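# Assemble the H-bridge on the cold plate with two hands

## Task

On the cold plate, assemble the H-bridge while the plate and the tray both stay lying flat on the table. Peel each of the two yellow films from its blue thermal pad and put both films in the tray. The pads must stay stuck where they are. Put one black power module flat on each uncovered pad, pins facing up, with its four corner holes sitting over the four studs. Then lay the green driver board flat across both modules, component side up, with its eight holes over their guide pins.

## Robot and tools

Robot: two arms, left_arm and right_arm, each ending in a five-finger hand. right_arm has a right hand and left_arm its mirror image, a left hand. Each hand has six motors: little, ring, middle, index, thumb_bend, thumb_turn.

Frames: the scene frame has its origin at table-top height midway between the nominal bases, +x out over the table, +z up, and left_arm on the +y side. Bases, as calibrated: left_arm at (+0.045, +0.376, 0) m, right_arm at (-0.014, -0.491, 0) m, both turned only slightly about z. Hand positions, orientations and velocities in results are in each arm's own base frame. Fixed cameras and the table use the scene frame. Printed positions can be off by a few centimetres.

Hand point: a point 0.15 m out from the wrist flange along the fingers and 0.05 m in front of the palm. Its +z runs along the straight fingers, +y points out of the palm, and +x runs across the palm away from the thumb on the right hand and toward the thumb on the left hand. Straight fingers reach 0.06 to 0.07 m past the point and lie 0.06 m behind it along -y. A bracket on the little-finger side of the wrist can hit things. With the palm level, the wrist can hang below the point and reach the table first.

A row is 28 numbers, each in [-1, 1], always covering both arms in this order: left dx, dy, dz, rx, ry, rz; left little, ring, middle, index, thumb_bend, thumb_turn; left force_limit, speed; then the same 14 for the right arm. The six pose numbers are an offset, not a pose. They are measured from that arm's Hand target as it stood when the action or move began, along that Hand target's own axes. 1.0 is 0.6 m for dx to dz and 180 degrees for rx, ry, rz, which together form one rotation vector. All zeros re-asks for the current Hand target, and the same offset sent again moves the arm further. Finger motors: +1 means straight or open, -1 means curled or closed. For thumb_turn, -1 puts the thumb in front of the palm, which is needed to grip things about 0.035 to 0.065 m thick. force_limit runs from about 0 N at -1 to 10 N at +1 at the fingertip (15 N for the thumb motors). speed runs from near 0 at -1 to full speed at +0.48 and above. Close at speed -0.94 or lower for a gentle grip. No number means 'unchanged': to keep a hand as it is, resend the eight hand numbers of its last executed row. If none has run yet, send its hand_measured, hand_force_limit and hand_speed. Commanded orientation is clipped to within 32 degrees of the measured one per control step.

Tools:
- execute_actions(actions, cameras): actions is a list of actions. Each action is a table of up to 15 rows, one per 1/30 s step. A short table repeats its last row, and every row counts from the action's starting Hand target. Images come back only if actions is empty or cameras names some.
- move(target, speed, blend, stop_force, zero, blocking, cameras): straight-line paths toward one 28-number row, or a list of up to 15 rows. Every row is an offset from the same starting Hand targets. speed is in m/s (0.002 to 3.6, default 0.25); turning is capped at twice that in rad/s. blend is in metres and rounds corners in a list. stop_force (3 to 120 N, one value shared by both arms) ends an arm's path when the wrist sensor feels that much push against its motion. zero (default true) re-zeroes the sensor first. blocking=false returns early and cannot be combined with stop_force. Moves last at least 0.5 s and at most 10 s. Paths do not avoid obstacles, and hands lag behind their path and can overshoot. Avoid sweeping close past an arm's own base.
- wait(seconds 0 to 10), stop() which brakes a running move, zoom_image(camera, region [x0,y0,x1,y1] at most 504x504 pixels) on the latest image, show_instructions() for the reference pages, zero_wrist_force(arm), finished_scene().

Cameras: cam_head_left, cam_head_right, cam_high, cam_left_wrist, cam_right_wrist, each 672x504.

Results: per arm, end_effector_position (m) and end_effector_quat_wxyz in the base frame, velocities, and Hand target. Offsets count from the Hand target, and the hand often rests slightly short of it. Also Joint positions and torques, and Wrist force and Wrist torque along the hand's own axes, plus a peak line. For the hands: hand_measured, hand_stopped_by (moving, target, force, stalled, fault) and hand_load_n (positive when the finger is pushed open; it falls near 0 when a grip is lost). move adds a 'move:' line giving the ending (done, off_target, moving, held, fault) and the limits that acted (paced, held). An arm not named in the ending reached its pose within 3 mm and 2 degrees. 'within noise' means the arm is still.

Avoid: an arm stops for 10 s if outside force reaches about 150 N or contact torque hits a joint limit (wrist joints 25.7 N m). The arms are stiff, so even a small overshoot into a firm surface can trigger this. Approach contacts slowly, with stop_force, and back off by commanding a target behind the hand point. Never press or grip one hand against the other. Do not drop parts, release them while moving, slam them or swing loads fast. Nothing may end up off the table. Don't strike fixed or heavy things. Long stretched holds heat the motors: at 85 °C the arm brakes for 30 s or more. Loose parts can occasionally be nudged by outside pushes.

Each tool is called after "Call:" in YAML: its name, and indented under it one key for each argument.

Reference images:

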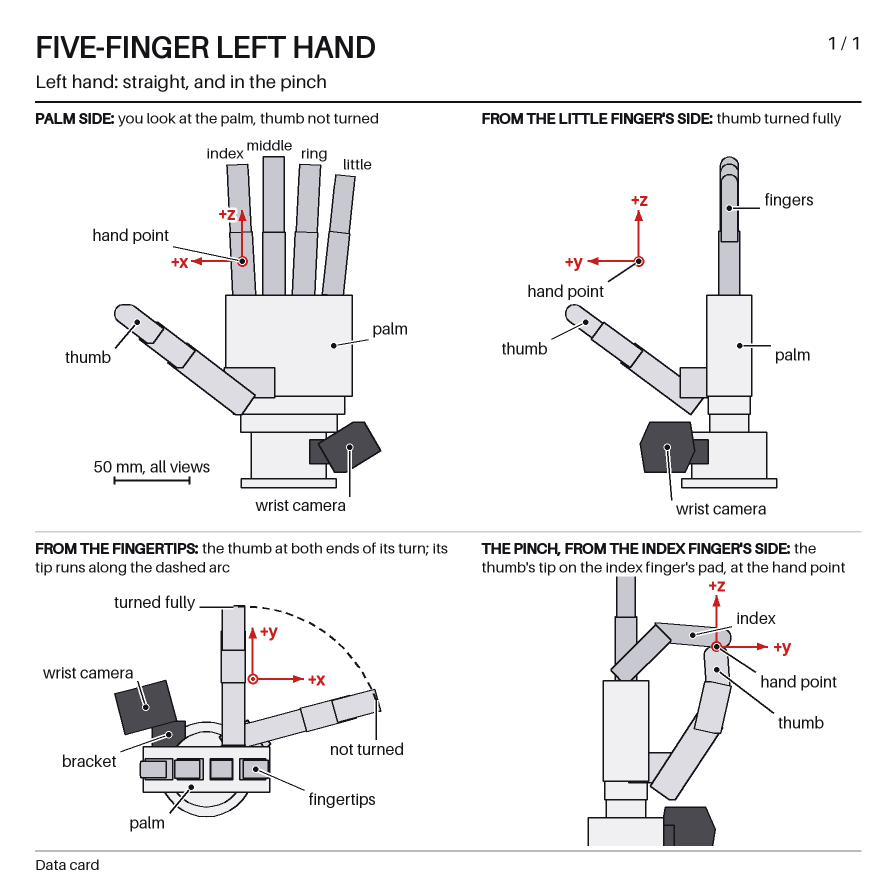

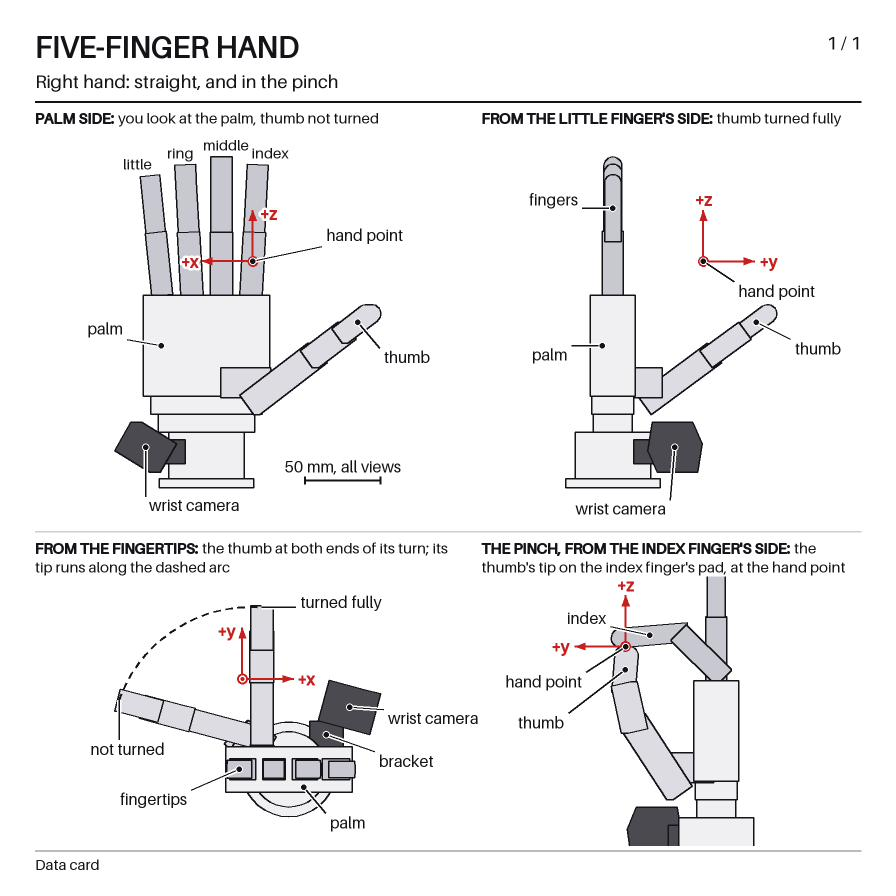

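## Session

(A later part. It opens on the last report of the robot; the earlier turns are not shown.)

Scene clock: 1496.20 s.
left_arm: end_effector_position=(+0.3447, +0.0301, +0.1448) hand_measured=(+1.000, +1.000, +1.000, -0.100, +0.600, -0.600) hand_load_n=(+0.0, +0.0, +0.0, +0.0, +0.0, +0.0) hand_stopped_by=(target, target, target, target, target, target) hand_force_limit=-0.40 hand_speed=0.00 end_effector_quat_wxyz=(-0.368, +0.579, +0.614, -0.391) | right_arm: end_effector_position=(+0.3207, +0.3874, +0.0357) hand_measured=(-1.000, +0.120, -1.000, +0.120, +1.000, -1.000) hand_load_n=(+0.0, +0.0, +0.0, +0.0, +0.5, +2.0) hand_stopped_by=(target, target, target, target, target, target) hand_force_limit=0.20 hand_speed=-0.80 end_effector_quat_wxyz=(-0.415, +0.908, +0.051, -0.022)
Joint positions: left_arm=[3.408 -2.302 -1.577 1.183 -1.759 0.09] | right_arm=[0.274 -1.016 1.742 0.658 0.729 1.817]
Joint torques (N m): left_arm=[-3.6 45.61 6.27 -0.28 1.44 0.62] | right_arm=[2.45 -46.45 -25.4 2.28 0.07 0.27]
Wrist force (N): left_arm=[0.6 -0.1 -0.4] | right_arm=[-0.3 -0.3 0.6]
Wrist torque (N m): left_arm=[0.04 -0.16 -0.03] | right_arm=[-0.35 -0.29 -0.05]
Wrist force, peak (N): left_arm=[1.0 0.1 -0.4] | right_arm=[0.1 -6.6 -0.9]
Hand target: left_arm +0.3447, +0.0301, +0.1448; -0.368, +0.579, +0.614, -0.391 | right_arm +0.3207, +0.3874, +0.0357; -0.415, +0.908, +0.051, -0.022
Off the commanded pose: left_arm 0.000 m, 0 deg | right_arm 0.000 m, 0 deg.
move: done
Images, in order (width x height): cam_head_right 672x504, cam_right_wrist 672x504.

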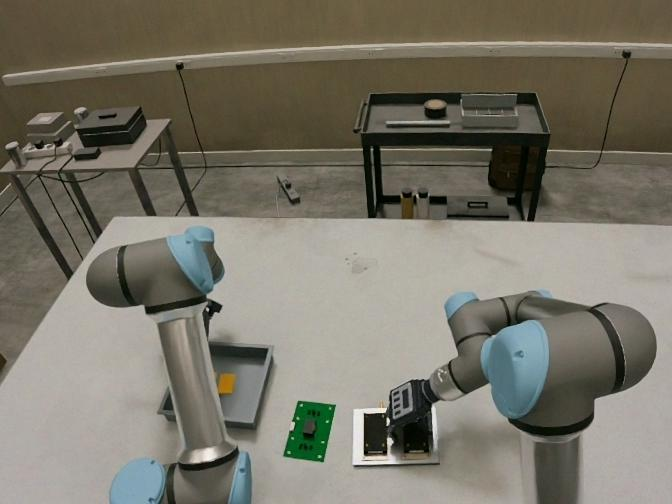

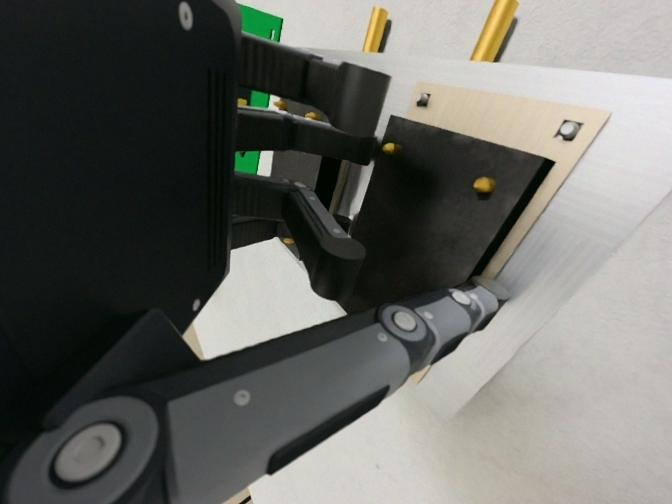

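Call:
move:
  target:
    - [0,0,0,0,0,0,1,1,1,-0.1,0.6,-0.6,-0.4,0, 0,0.00217,-0.00252,0,0,0,-1,0.12,-1,0.12,1,-1,0.2,-0.8]
    - [0,0,0,0,0,0,1,1,1,-0.1,0.6,-0.6,-0.4,0, 0,-0.0357,-0.0352,0,0,0,-1,0.12,-1,0.12,1,-1,0.2,-0.8]
  speed: [0.01, 0.03]
  cameras: ["cam_right_wrist", "cam_head_right"]

Call:
zoom_image:
  camera: "cam_head_right"
  region: [340, 390, 460, 480]

Scene clock: 1503.23 s.
left_arm: end_effector_position=(+0.3447, +0.0301, +0.1448) hand_measured=(+1.000, +1.000, +1.000, -0.100, +0.600, -0.600) hand_load_n=(+0.0, +0.0, +0.0, +0.0, +0.0, +0.0) hand_stopped_by=(target, target, target, target, target, target) hand_force_limit=-0.40 hand_speed=0.00 end_effector_quat_wxyz=(-0.368, +0.579, +0.614, -0.391) | right_arm: end_effector_position=(+0.3209, +0.3855, +0.0656) hand_measured=(-1.000, +0.120, -1.000, +0.120, +1.000, -1.000) hand_load_n=(+0.0, +0.0, +0.0, +0.0, +0.0, +0.0) hand_stopped_by=(target, target, target, target, target, target) hand_force_limit=0.20 hand_speed=-0.80 end_effector_quat_wxyz=(-0.415, +0.908, +0.051, -0.022) end_effector_velocity=(+0.000, +0.000, +0.001) end_effector_angular_velocity=(-0.001, +0.002, +0.001)
Joint positions: left_arm=[3.408 -2.302 -1.577 1.183 -1.759 0.09] | right_arm=[0.27 -1.063 1.724 0.727 0.728 1.81]
Joint velocities: left_arm=[within noise] | right_arm=[0 -0.001 -0.001 0.005 0 0]
Joint torques (N m): left_arm=[-3.92 45.61 6.31 -0.4 1.42 0.73] | right_arm=[-3.81 -47.11 -24.58 4.05 -3.24 -0.57]
Wrist force (N): left_arm=[0.6 0.0 -0.2] | right_arm=[0.8 -1.8 2.4]
Wrist torque (N m): left_arm=[0.04 -0.15 -0.03] | right_arm=[-0.37 -0.34 -0.07]
Wrist force, peak (N): left_arm=[1.0 0.1 -0.3] | right_arm=[0.6 -1.9 2.9]
Hand target: left_arm +0.3447, +0.0301, +0.1448; -0.368, +0.579, +0.614, -0.391 | right_arm +0.3209, +0.3854, +0.0657; -0.415, +0.908, +0.051, -0.022
Off the commanded pose: left_arm 0.000 m, 0 deg | right_arm 0.000 m, 0 deg.
move: done
Images, in order (width x height): cam_head_right 672x504, cam_right_wrist 672x504.

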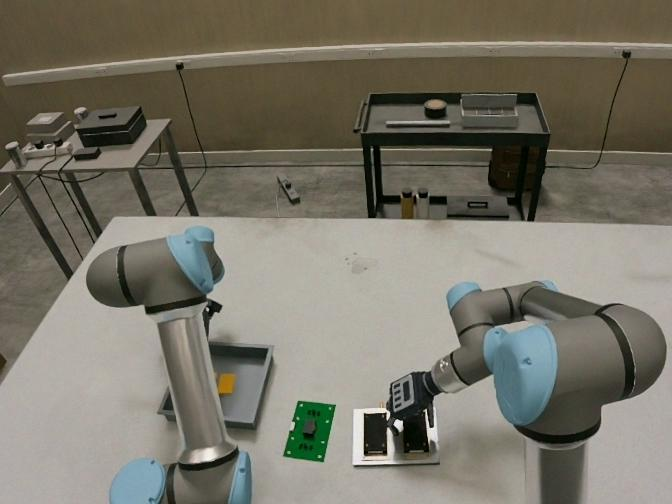

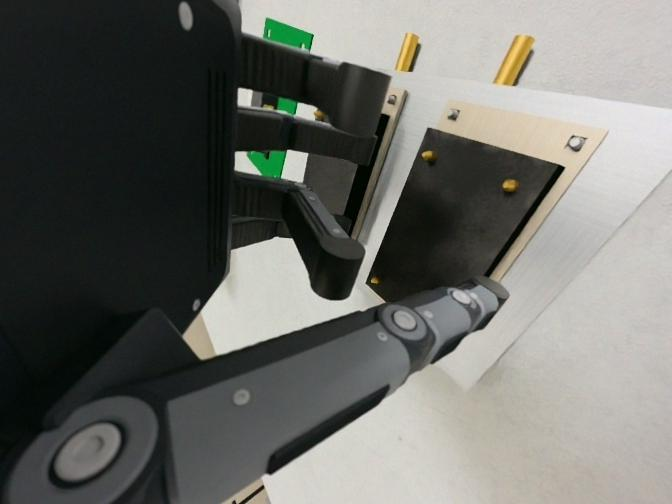

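Scaled by 4.200 from the camera's 672x504 image, which has a finer 960x720 frame.

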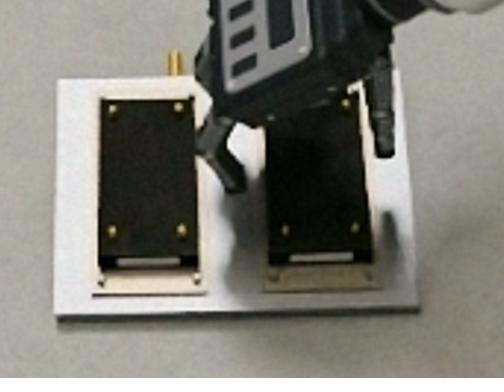

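Call:
move:
  target:
    - [0,0,0,0,0,0,1,1,1,-0.1,0.6,-0.6,-0.4,0, 0,-0.169,-0.1458,0,0,0,-1,0.12,-1,0.12,1,-1,0.2,-0.8]
    - [0,0,0,0,0,0,1,1,1,-0.1,0.6,-0.6,-0.4,0, 0,-0.169,-0.1458,0,0,0,1,1,1,1,1,-1,0.2,-0.2]
  speed: 0.12
  cameras: ["all"]

Call:
zoom_image:
  camera: "cam_head_right"
  region: [270, 385, 450, 475]

Call:
zoom_image:
  camera: "cam_head_left"
  region: [290, 390, 460, 475]

Call:
zoom_image:
  camera: "cam_high"
  region: [270, 140, 410, 200]

Scene clock: 1511.87 s.
left_arm: end_effector_position=(+0.3447, +0.0301, +0.1448) hand_measured=(+1.000, +1.000, +1.000, -0.100, +0.600, -0.600) hand_load_n=(+0.0, +0.0, +0.0, +0.0, +0.0, +0.0) hand_stopped_by=(target, target, target, target, target, target) hand_force_limit=-0.40 hand_speed=0.00 end_effector_quat_wxyz=(-0.368, +0.579, +0.614, -0.391) | right_arm: end_effector_position=(+0.3205, +0.3856, +0.1997) hand_measured=(+1.000, +1.000, +1.000, +1.000, +1.000, -1.000) hand_load_n=(+0.0, +0.0, +0.0, -0.5, +0.0, +0.0) hand_stopped_by=(target, target, target, target, target, target) hand_force_limit=0.20 hand_speed=-0.20 end_effector_quat_wxyz=(-0.415, +0.908, +0.051, -0.022)
Joint positions: left_arm=[3.408 -2.302 -1.577 1.183 -1.759 0.09] | right_arm=[0.27 -1.217 1.565 1.039 0.728 1.811]
Joint torques (N m): left_arm=[-3.92 45.51 5.86 -0.33 1.29 0.6] | right_arm=[-8.3 -42.3 -28.46 3.9 -0.61 -1.52]
Wrist force (N): left_arm=[0.5 0.0 -0.1] | right_arm=[0.9 -1.5 2.1]
Wrist torque (N m): left_arm=[0.04 -0.14 -0.04] | right_arm=[-0.33 -0.28 -0.03]
Wrist force, peak (N): left_arm=[0.8 0.2 -0.5] | right_arm=[0.9 -2.1 2.6]
Hand target: left_arm +0.3447, +0.0301, +0.1448; -0.368, +0.579, +0.614, -0.391 | right_arm +0.3205, +0.3856, +0.1997; -0.415, +0.908, +0.051, -0.022
Off the commanded pose: left_arm 0.000 m, 0 deg | right_arm 0.000 m, 0 deg.
move: done

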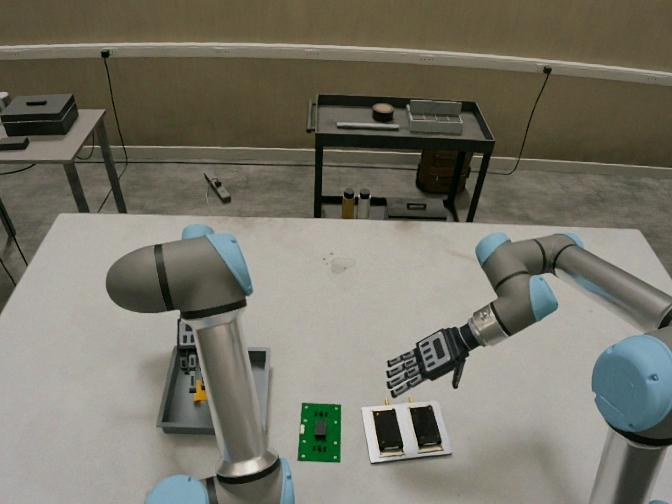

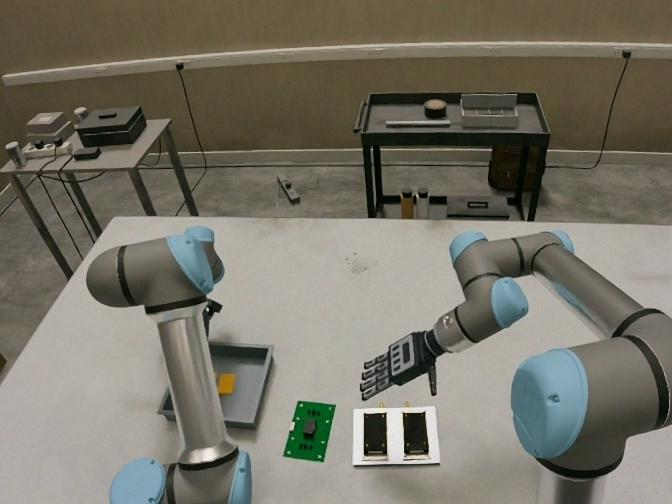

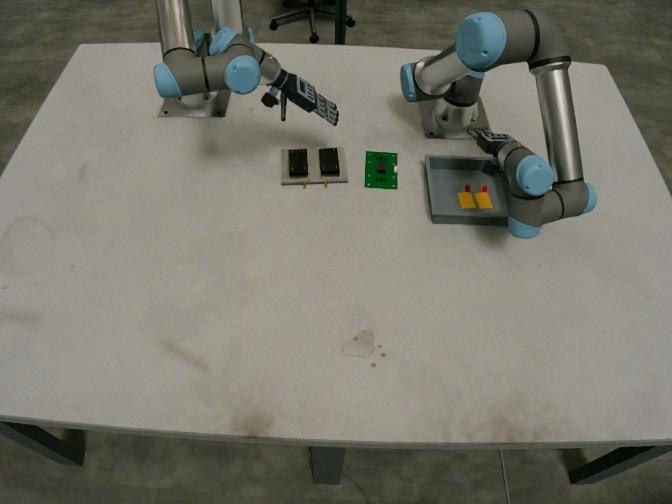

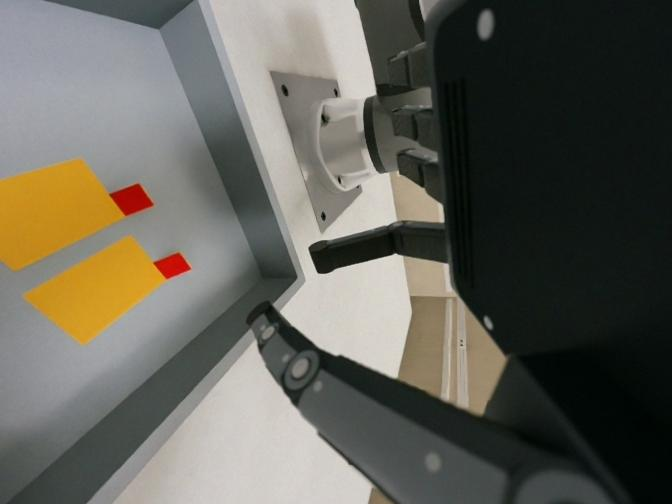

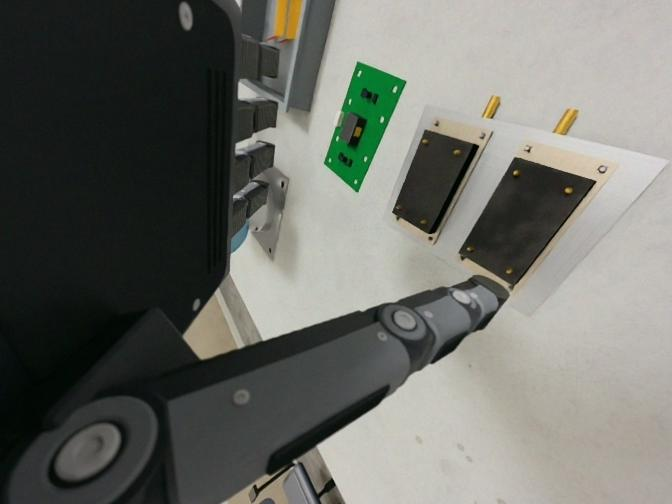

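Scaled by 2.800 from the camera's 672x504 image, which has a finer 960x720 frame.

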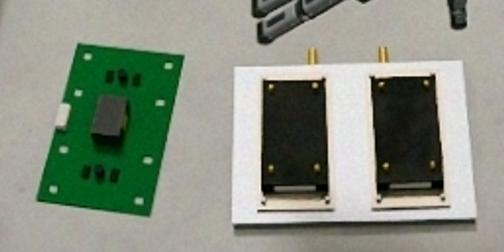

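Scaled by 2.965 from the camera's 672x504 image, which has a finer 960x720 frame.

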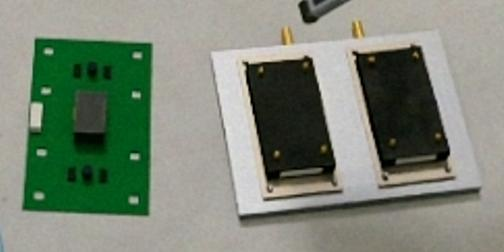

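Scaled by 3.600 from the camera's 672x504 image, which has a finer 960x720 frame.

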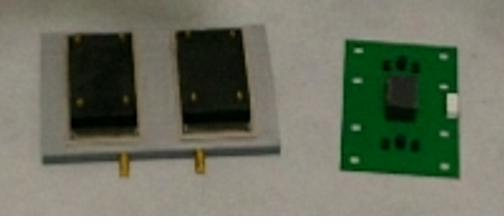

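Call:
zoom_image:
  camera: "cam_right_wrist"
  region: [310, 50, 430, 200]

Call:
zoom_image:
  camera: "cam_right_wrist"
  region: [380, 90, 640, 310]

Scaled by 3.360 from the camera's 672x504 image, which has a finer 960x720 frame.

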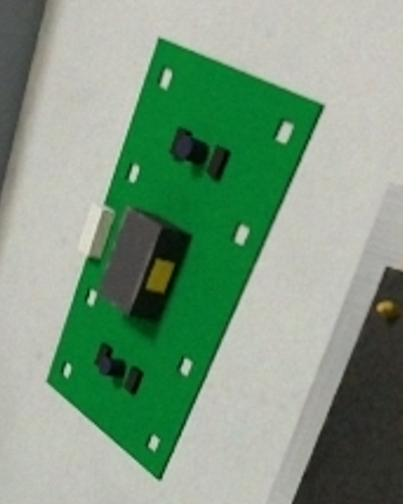

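Scaled by 1.938 from the camera's 672x504 image, which has a finer 960x720 frame.

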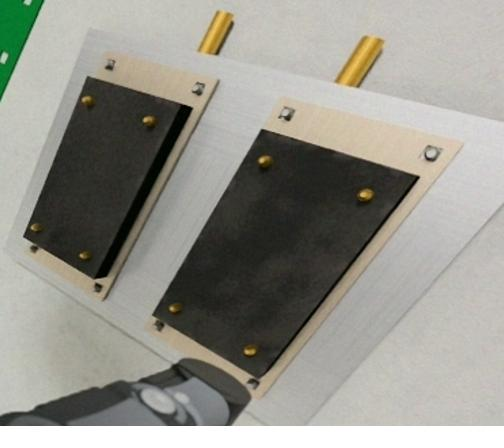

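Call:
zoom_image:
  camera: "cam_right_wrist"
  region: [330, 100, 380, 150]

Call:
zoom_image:
  camera: "cam_right_wrist"
  region: [340, 55, 410, 125]

Call:
zoom_image:
  camera: "cam_right_wrist"
  region: [315, 130, 385, 200]

Scaled by 10.080 from the camera's 672x504 image, which has a finer 960x720 frame.

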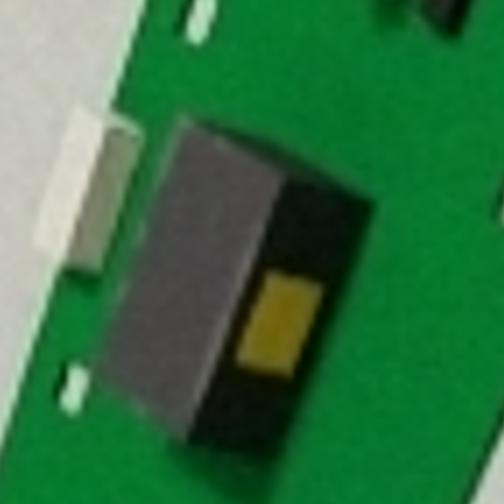

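Scaled by 7.200 from the camera's 672x504 image, which has a finer 960x720 frame.

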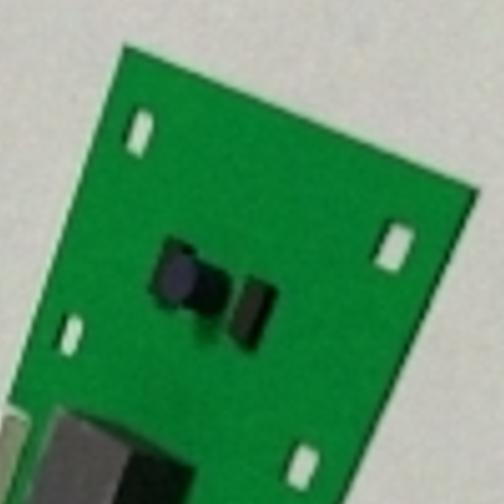

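Scaled by 7.200 from the camera's 672x504 image, which has a finer 960x720 frame.

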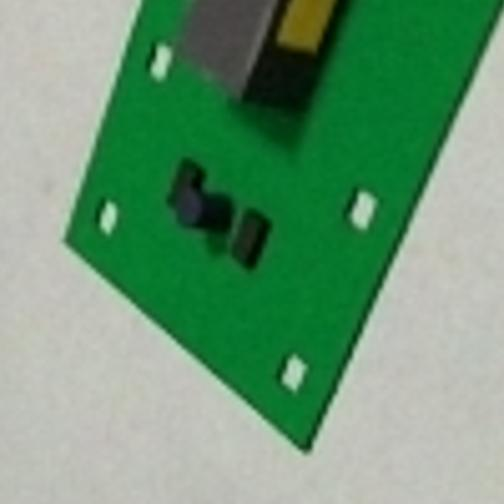

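Call:
move:
  target:
    - [0,0,0,0,0,0,1,1,1,-0.1,0.6,-0.6,-0.4,0, 0.0418,-0.1318,0.1528,-0.0002,0.2004,0.1728,1,1,1,1,1,-1,0.2,-0.2]
    - [0,0,0,0,0,0,1,1,1,-0.1,0.6,-0.6,-0.4,0, 0.0837,-0.2636,0.3055,-0.0005,0.4008,0.3457,1,1,1,1,1,-1,0.2,-0.2]
  speed: 0.2
  blend: 0.03
  cameras: ["all"]

Scene clock: 1540.23 s.
left_arm: end_effector_position=(+0.3447, +0.0301, +0.1448) hand_measured=(+1.000, +1.000, +1.000, -0.100, +0.600, -0.600) hand_load_n=(+0.0, +0.0, +0.0, +0.5, +0.0, +0.0) hand_stopped_by=(target, target, target, target, target, target) hand_force_limit=-0.40 hand_speed=0.00 end_effector_quat_wxyz=(-0.368, +0.579, +0.614, -0.391) | right_arm: end_effector_position=(+0.3436, +0.6317, +0.1995) hand_measured=(+1.000, +1.000, +1.000, +1.000, +1.000, -1.000) hand_load_n=(+0.0, +0.0, +0.0, +0.0, +0.0, +0.0) hand_stopped_by=(target, target, target, target, target, target) hand_force_limit=0.20 hand_speed=-0.20 end_effector_quat_wxyz=(-0.297, +0.649, -0.636, +0.293)
Joint positions: left_arm=[3.408 -2.302 -1.577 1.183 -1.759 0.09] | right_arm=[1.044 -0.76 0.749 1.04 2.277 3.962]
Joint torques (N m): left_arm=[-3.69 45.19 6.01 -0.35 1.56 0.65] | right_arm=[11.07 -45 -31.79 3.62 3.37 1.31]
Wrist force (N): left_arm=[0.9 0.1 -0.2] | right_arm=[0.3 -1.8 2.0]
Wrist torque (N m): left_arm=[0.06 -0.20 -0.02] | right_arm=[-0.37 -0.10 -0.13]
Wrist force, peak (N): left_arm=[0.9 -0.1 -0.5] | right_arm=[0.5 -2.2 2.9]
Hand target: left_arm +0.3447, +0.0301, +0.1448; -0.368, +0.579, +0.614, -0.391 | right_arm +0.3436, +0.6318, +0.1995; -0.297, +0.649, -0.636, +0.293
Off the commanded pose: left_arm 0.000 m, 0 deg | right_arm 0.000 m, 0 deg.
move: done

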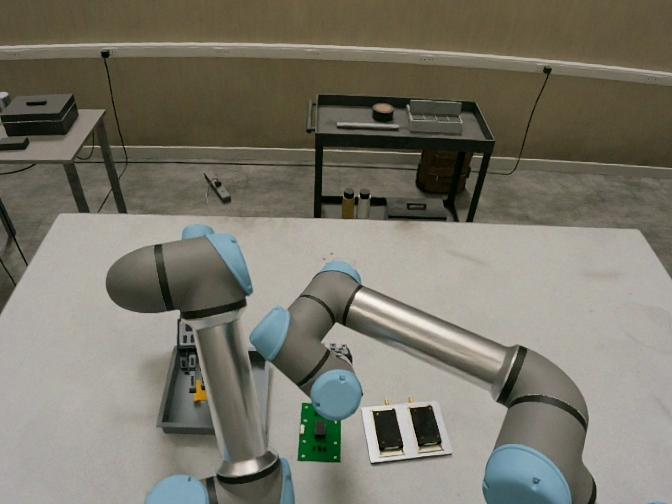

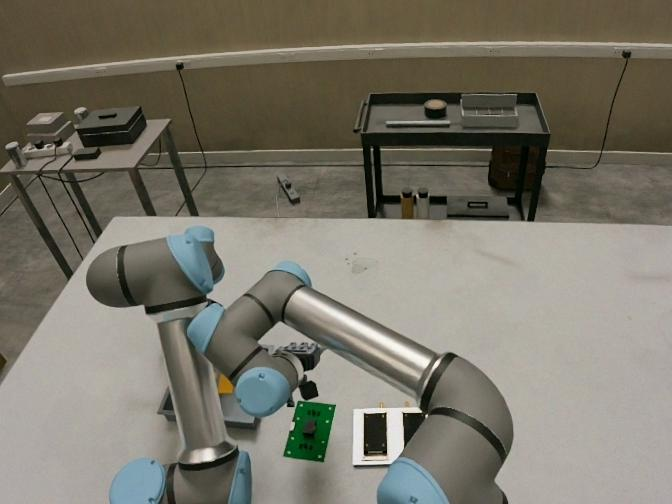

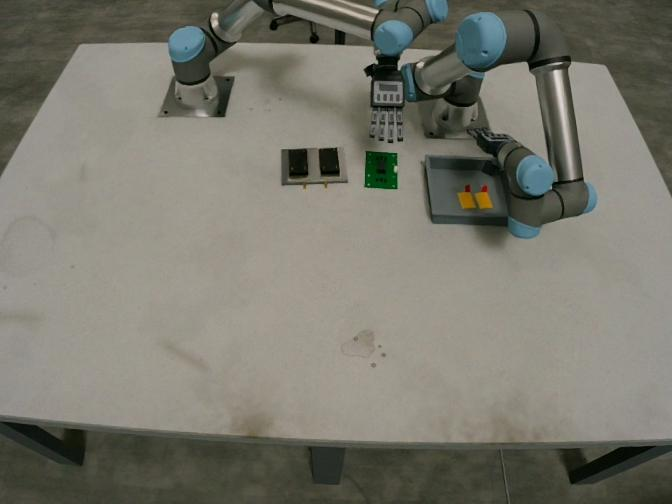

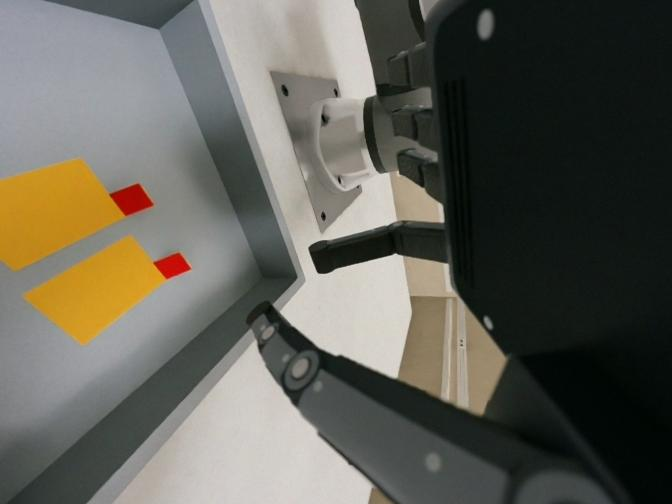

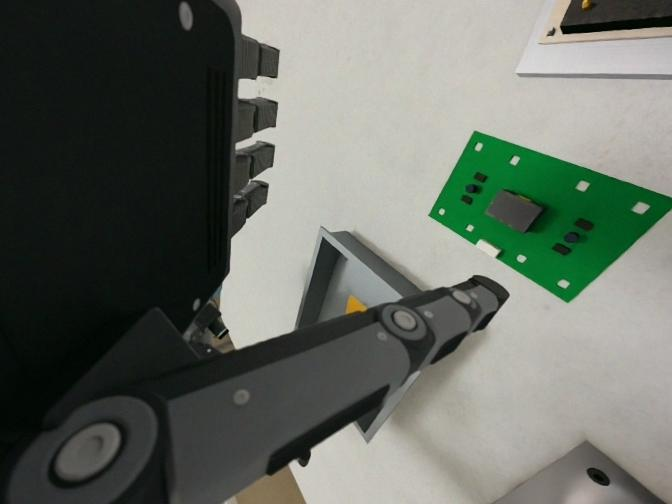

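Call:
zoom_image:
  camera: "cam_right_wrist"
  region: [420, 120, 560, 260]

Call:
zoom_image:
  camera: "cam_right_wrist"
  region: [532, 170, 672, 310]

Scaled by 3.600 from the camera's 672x504 image, which has a finer 960x720 frame.

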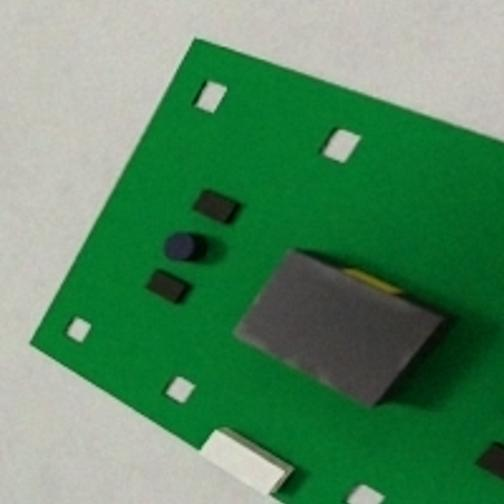

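Scaled by 3.600 from the camera's 672x504 image, which has a finer 960x720 frame.

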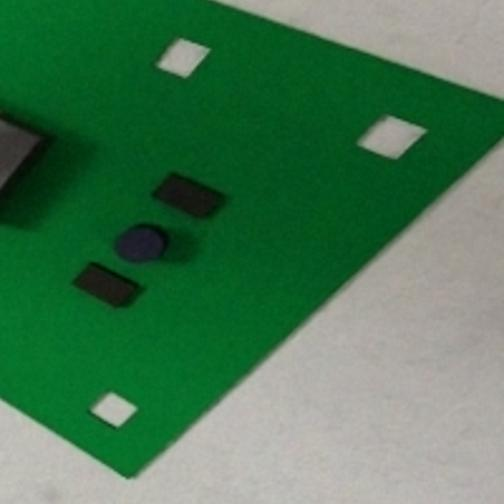

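Call:
move:
  target: [0,0,0,0,0,0,1,1,1,-0.1,0.6,-0.6,-0.4,0, 0,0,0,0,0,0,1,1,0.1,0.1,0.5,-1,0.2,0]
  speed: 0.1
  cameras: ["cam_right_wrist"]

Call:
zoom_image:
  camera: "cam_right_wrist"
  region: [230, 150, 530, 400]

Scene clock: 1572.90 s.
left_arm: end_effector_position=(+0.3447, +0.0301, +0.1448) hand_measured=(+1.000, +1.000, +1.000, -0.100, +0.600, -0.600) hand_load_n=(+0.0, +0.0, +0.0, +0.0, +0.0, +0.0) hand_stopped_by=(target, target, target, target, target, target) hand_force_limit=-0.40 hand_speed=0.00 end_effector_quat_wxyz=(-0.368, +0.579, +0.614, -0.391) | right_arm: end_effector_position=(+0.3436, +0.6318, +0.1995) hand_measured=(+1.000, +1.000, +0.100, +0.100, +0.500, -1.000) hand_load_n=(+0.0, +0.0, +0.0, +0.0, +0.0, +0.0) hand_stopped_by=(target, target, target, target, target, target) hand_force_limit=0.20 hand_speed=0.00 end_effector_quat_wxyz=(-0.297, +0.649, -0.636, +0.293)
Joint positions: left_arm=[3.408 -2.302 -1.577 1.183 -1.759 0.09] | right_arm=[1.044 -0.76 0.748 1.041 2.277 3.962]
Joint torques (N m): left_arm=[-3.49 44.93 6.02 -0.24 1.47 0.94] | right_arm=[10.04 -44.17 -31.05 3.41 2.97 1.25]
Wrist force (N): left_arm=[0.4 0.1 -0.1] | right_arm=[0.1 -2.3 1.9]
Wrist torque (N m): left_arm=[0.05 -0.12 -0.04] | right_arm=[-0.43 -0.07 -0.15]
Wrist force, peak (N): left_arm=[0.9 0.1 -0.5] | right_arm=[0.3 -2.6 2.1]
Hand target: left_arm +0.3447, +0.0301, +0.1448; -0.368, +0.579, +0.614, -0.391 | right_arm +0.3436, +0.6318, +0.1995; -0.297, +0.649, -0.636, +0.293
Off the commanded pose: left_arm 0.000 m, 0 deg | right_arm 0.000 m, 0 deg.
move: done
Images, in order (width x height): cam_right_wrist 672x504.

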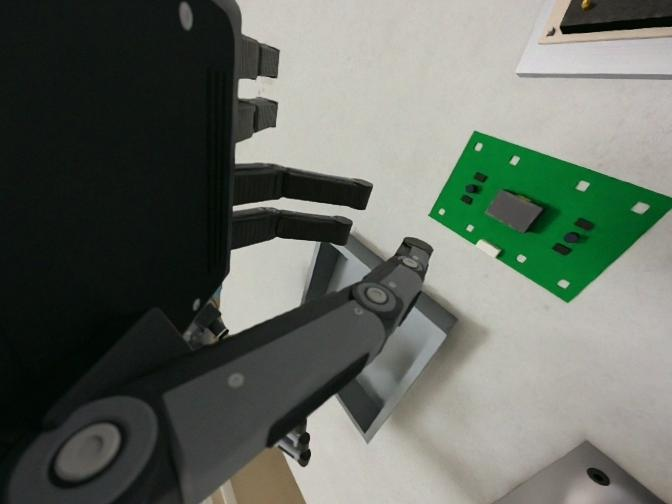

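Scaled by 1.680 from the camera's 672x504 image, which has a finer 960x720 frame.

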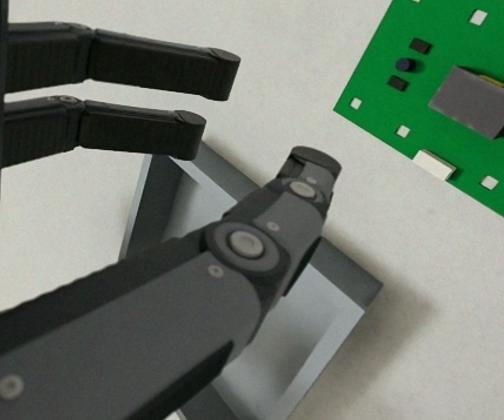

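Call:
move:
  target: [0,0,0,0,0,0,1,1,1,-0.1,0.6,-0.6,-0.4,0, 0.0337,0.128,0.1055,0.0611,0.0067,0.0058,1,1,0.35,0.35,0.6,-1,0.2,0]
  speed: 0.1
  cameras: ["cam_right_wrist", "cam_head_right"]

Call:
zoom_image:
  camera: "cam_right_wrist"
  region: [230, 100, 450, 340]

Scene clock: 1608.00 s.
left_arm: end_effector_position=(+0.3447, +0.0301, +0.1448) hand_measured=(+1.000, +1.000, +1.000, -0.100, +0.600, -0.600) hand_load_n=(+0.0, +0.0, +0.0, +0.0, +0.0, +0.0) hand_stopped_by=(target, target, target, target, target, target) hand_force_limit=-0.40 hand_speed=0.00 end_effector_quat_wxyz=(-0.368, +0.579, +0.614, -0.391) | right_arm: end_effector_position=(+0.3419, +0.6113, +0.1001) hand_measured=(+1.000, +1.000, +0.350, +0.350, +0.600, -1.000) hand_load_n=(+0.0, +0.0, +0.5, +0.0, +0.0, +0.0) hand_stopped_by=(target, target, target, target, target, target) hand_force_limit=0.20 hand_speed=0.00 end_effector_quat_wxyz=(-0.354, +0.609, -0.614, +0.357)
Joint positions: left_arm=[3.408 -2.302 -1.577 1.183 -1.759 0.09] | right_arm=[1.089 -0.804 1.141 0.559 2.454 3.911]
Joint torques (N m): left_arm=[-4.08 44.97 5.98 -0.3 1.52 0.75] | right_arm=[10.75 -60.04 -9.47 -0.94 3.28 -1.44]
Wrist force (N): left_arm=[0.7 -0.1 -0.3] | right_arm=[0.7 -2.7 2.6]
Wrist torque (N m): left_arm=[0.03 -0.17 -0.02] | right_arm=[-0.56 -0.19 0.01]
Wrist force, peak (N): left_arm=[1.0 0.0 -0.3] | right_arm=[0.6 -2.6 3.2]
Hand target: left_arm +0.3447, +0.0301, +0.1448; -0.368, +0.579, +0.614, -0.391 | right_arm +0.3419, +0.6113, +0.1000; -0.354, +0.609, -0.614, +0.357
Off the commanded pose: left_arm 0.000 m, 0 deg | right_arm 0.000 m, 0 deg.
move: done
Images, in order (width x height): cam_head_right 672x504, cam_right_wrist 672x504.

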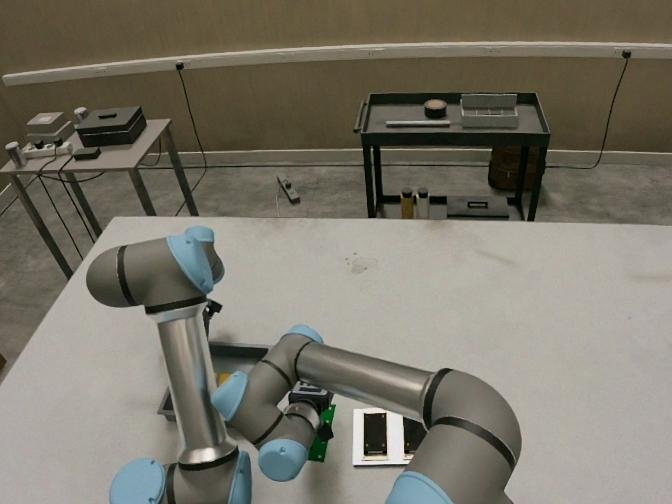

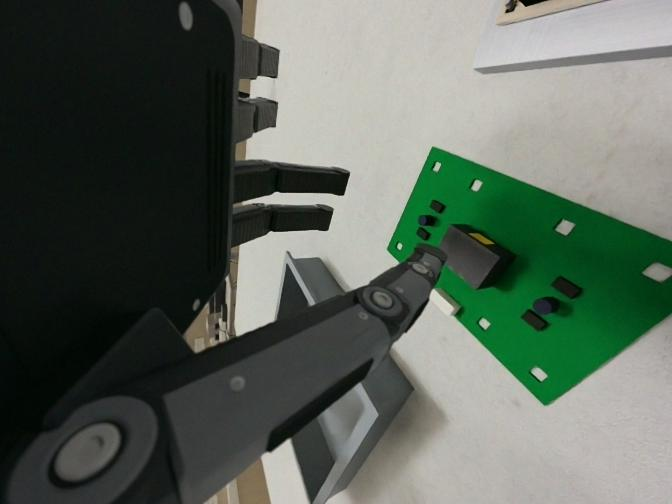

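Scaled by 2.100 from the camera's 672x504 image, which has a finer 960x720 frame.

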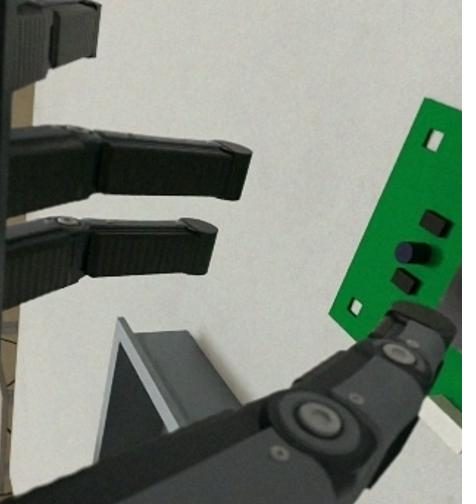

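Call:
zoom_image:
  camera: "cam_right_wrist"
  region: [380, 140, 520, 280]

Call:
zoom_image:
  camera: "cam_right_wrist"
  region: [500, 200, 672, 410]

Scaled by 3.600 from the camera's 672x504 image, which has a finer 960x720 frame.

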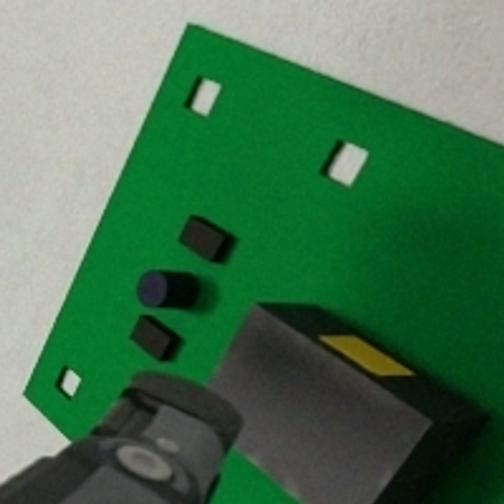

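Scaled by 2.400 from the camera's 672x504 image, which has a finer 960x720 frame.

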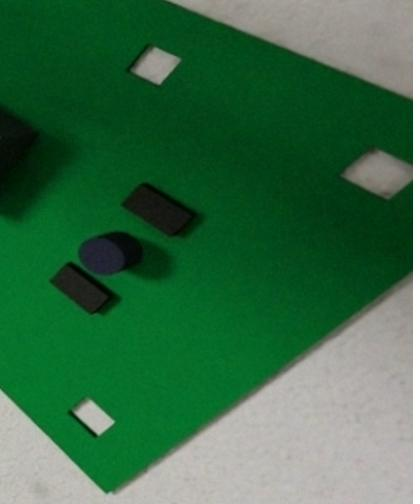

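Call:
move:
  target: [0,0,0,0,0,0,1,1,1,-0.1,0.6,-0.6,-0.4,0, -0.0058,0.0830,0.0397,0,0,0,1,1,0.35,0.35,0.6,-1,0.2,0]
  speed: 0.06
  stop_force: 5
  cameras: ["cam_right_wrist", "cam_head_right"]

Call:
zoom_image:
  camera: "cam_right_wrist"
  region: [280, 120, 560, 400]

Scene clock: 1642.77 s.
left_arm: end_effector_position=(+0.3447, +0.0301, +0.1448) hand_measured=(+1.000, +1.000, +1.000, -0.100, +0.600, -0.600) hand_load_n=(+0.0, +0.0, -0.5, +0.0, +0.0, +0.0) hand_stopped_by=(target, target, target, target, target, target) hand_force_limit=-0.40 hand_speed=0.00 end_effector_quat_wxyz=(-0.368, +0.579, +0.614, -0.391) | right_arm: end_effector_position=(+0.3380, +0.6148, +0.0450) hand_measured=(+1.000, +1.000, +0.350, +0.350, +0.600, -1.000) hand_load_n=(+0.0, -0.5, +0.0, +0.0, +0.0, +0.0) hand_stopped_by=(target, target, target, target, target, target) hand_force_limit=0.20 hand_speed=0.00 end_effector_quat_wxyz=(-0.354, +0.609, -0.614, +0.357)
Joint positions: left_arm=[3.408 -2.302 -1.577 1.183 -1.759 0.09] | right_arm=[1.097 -0.742 1.182 0.464 2.46 3.921]
Joint torques (N m): left_arm=[-3.18 45.55 5.46 -0.27 1.55 0.81] | right_arm=[10.12 -43.14 -7.75 -0.98 3.38 1.24]
Wrist force (N): left_arm=[0.5 0.2 -0.2] | right_arm=[0.5 -2.6 2.3]
Wrist torque (N m): left_arm=[0.06 -0.14 -0.04] | right_arm=[-0.54 -0.13 -0.15]
Wrist force, peak (N): left_arm=[1.0 0.0 -0.4] | right_arm=[0.5 -3.2 2.9]
Hand target: left_arm +0.3447, +0.0301, +0.1448; -0.368, +0.579, +0.614, -0.391 | right_arm +0.3380, +0.6148, +0.0450; -0.354, +0.609, -0.614, +0.357
Off the commanded pose: left_arm 0.000 m, 0 deg | right_arm 0.000 m, 0 deg.
move: done
Images, in order (width x height): cam_head_right 672x504, cam_right_wrist 672x504.

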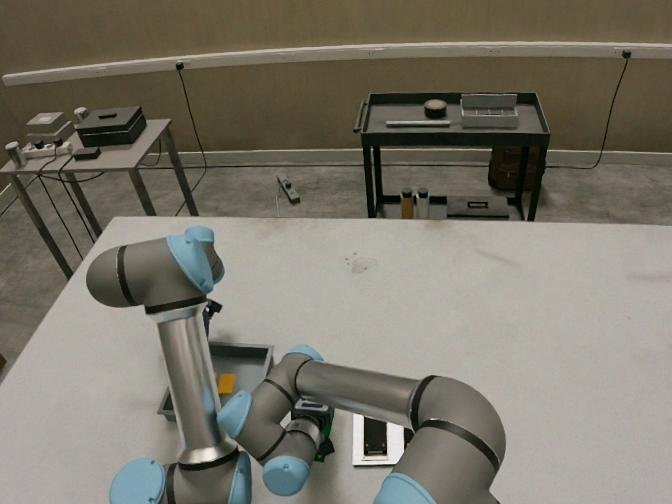

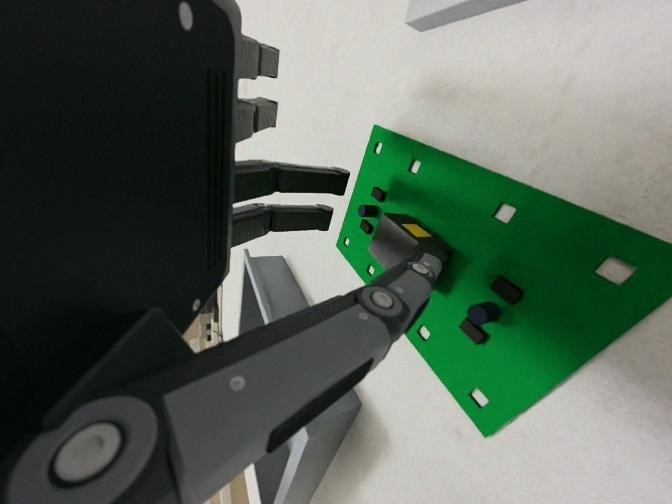

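Scaled by 1.800 from the camera's 672x504 image, which has a finer 960x720 frame.

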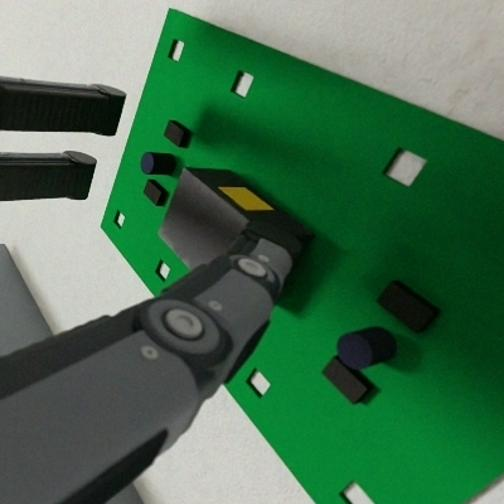

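Call:
zoom_image:
  camera: "cam_right_wrist"
  region: [330, 115, 470, 255]

Call:
zoom_image:
  camera: "cam_right_wrist"
  region: [370, 200, 460, 310]

Scaled by 3.600 from the camera's 672x504 image, which has a finer 960x720 frame.

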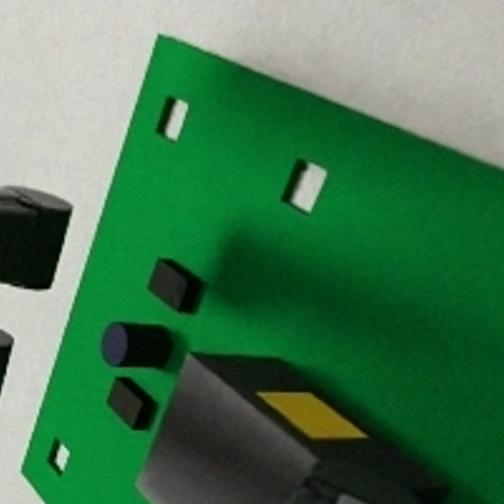

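Scaled by 4.582 from the camera's 672x504 image, which has a finer 960x720 frame.

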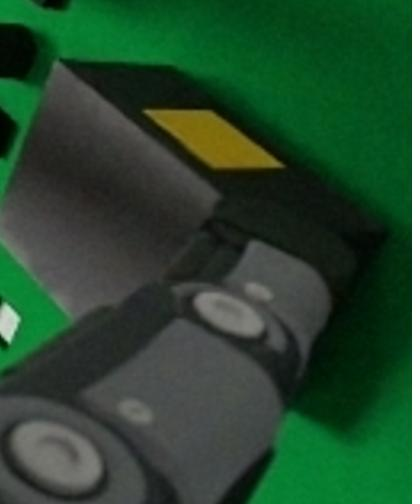

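Call:
move:
  target: [0,0,0,0,0,0,1,1,1,-0.1,0.6,-0.6,-0.4,0, -0.0042,0.0248,0.0103,0,0,0,1,1,0.35,0.35,0.6,-1,0.2,0]
  speed: 0.03
  stop_force: 3
  cameras: ["cam_right_wrist"]

Call:
zoom_image:
  camera: "cam_right_wrist"
  region: [310, 140, 490, 310]

Scene clock: 1669.97 s.
left_arm: end_effector_position=(+0.3447, +0.0301, +0.1448) hand_measured=(+1.000, +1.000, +1.000, -0.100, +0.600, -0.600) hand_load_n=(+0.0, +0.0, +0.0, +0.5, +0.0, +0.0) hand_stopped_by=(target, target, target, target, target, target) hand_force_limit=-0.40 hand_speed=0.00 end_effector_quat_wxyz=(-0.368, +0.579, +0.614, -0.391) | right_arm: end_effector_position=(+0.3373, +0.6157, +0.0392) hand_measured=(+1.000, +1.000, +0.350, +0.350, +0.600, -1.000) hand_load_n=(+0.0, +0.0, +0.0, +0.0, +0.0, +0.0) hand_stopped_by=(target, target, target, target, target, target) hand_force_limit=0.20 hand_speed=0.00 end_effector_quat_wxyz=(-0.354, +0.609, -0.614, +0.357)
Joint positions: left_arm=[3.408 -2.302 -1.577 1.183 -1.759 0.09] | right_arm=[1.099 -0.734 1.183 0.457 2.461 3.923]
Joint torques (N m): left_arm=[-3.22 44.48 5.63 -0.45 1.64 0.97] | right_arm=[-9.43 -60.93 -29.92 3.39 -1.27 -1.39]
Wrist force (N): left_arm=[0.5 0.1 -0.3] | right_arm=[0.3 -2.6 3.0]
Wrist torque (N m): left_arm=[0.06 -0.15 -0.04] | right_arm=[-0.59 -0.12 -0.13]
Wrist force, peak (N): left_arm=[0.9 0.2 -0.6] | right_arm=[0.3 -2.9 3.0]
Hand target: left_arm +0.3447, +0.0301, +0.1448; -0.368, +0.579, +0.614, -0.391 | right_arm +0.3373, +0.6157, +0.0392; -0.354, +0.609, -0.614, +0.357 (not the last commanded pose)
Off the commanded pose: left_arm 0.000 m, 0 deg | right_arm 0.010 m, 0 deg.
move: held (right_arm; a check stopped the path); limits=held
pose unreachable (right arm): on one or more control steps of this call, first in action 0 (counted from 0), this arm could not follow its commanded pose, so it was not sent that pose on those steps. It may still have moved: this result reports where it is.
cause: moving toward the commanded pose would bring a part of the arm too close to another arm (a part of this arm just beyond joint 4 (wrist 1) and a part of the left arm just beyond its joint 2 (shoulder lift), 7 mm apart when this arm was first held).
Images, in order (width x height): cam_right_wrist 672x504.

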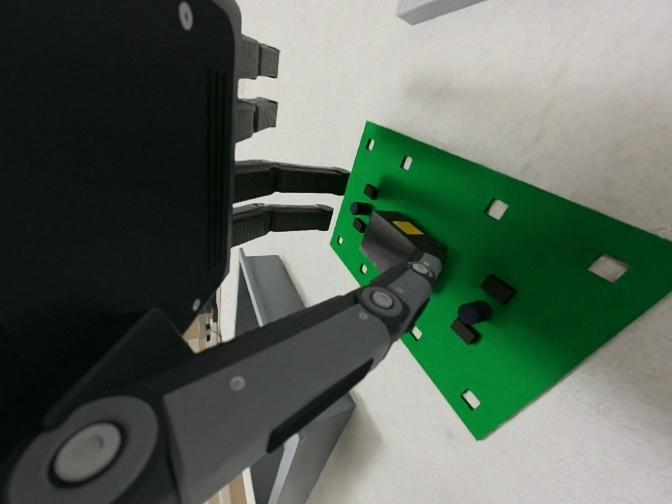

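Scaled by 2.800 from the camera's 672x504 image, which has a finer 960x720 frame.

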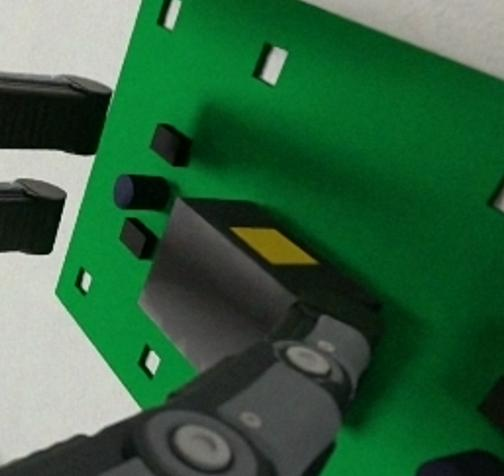

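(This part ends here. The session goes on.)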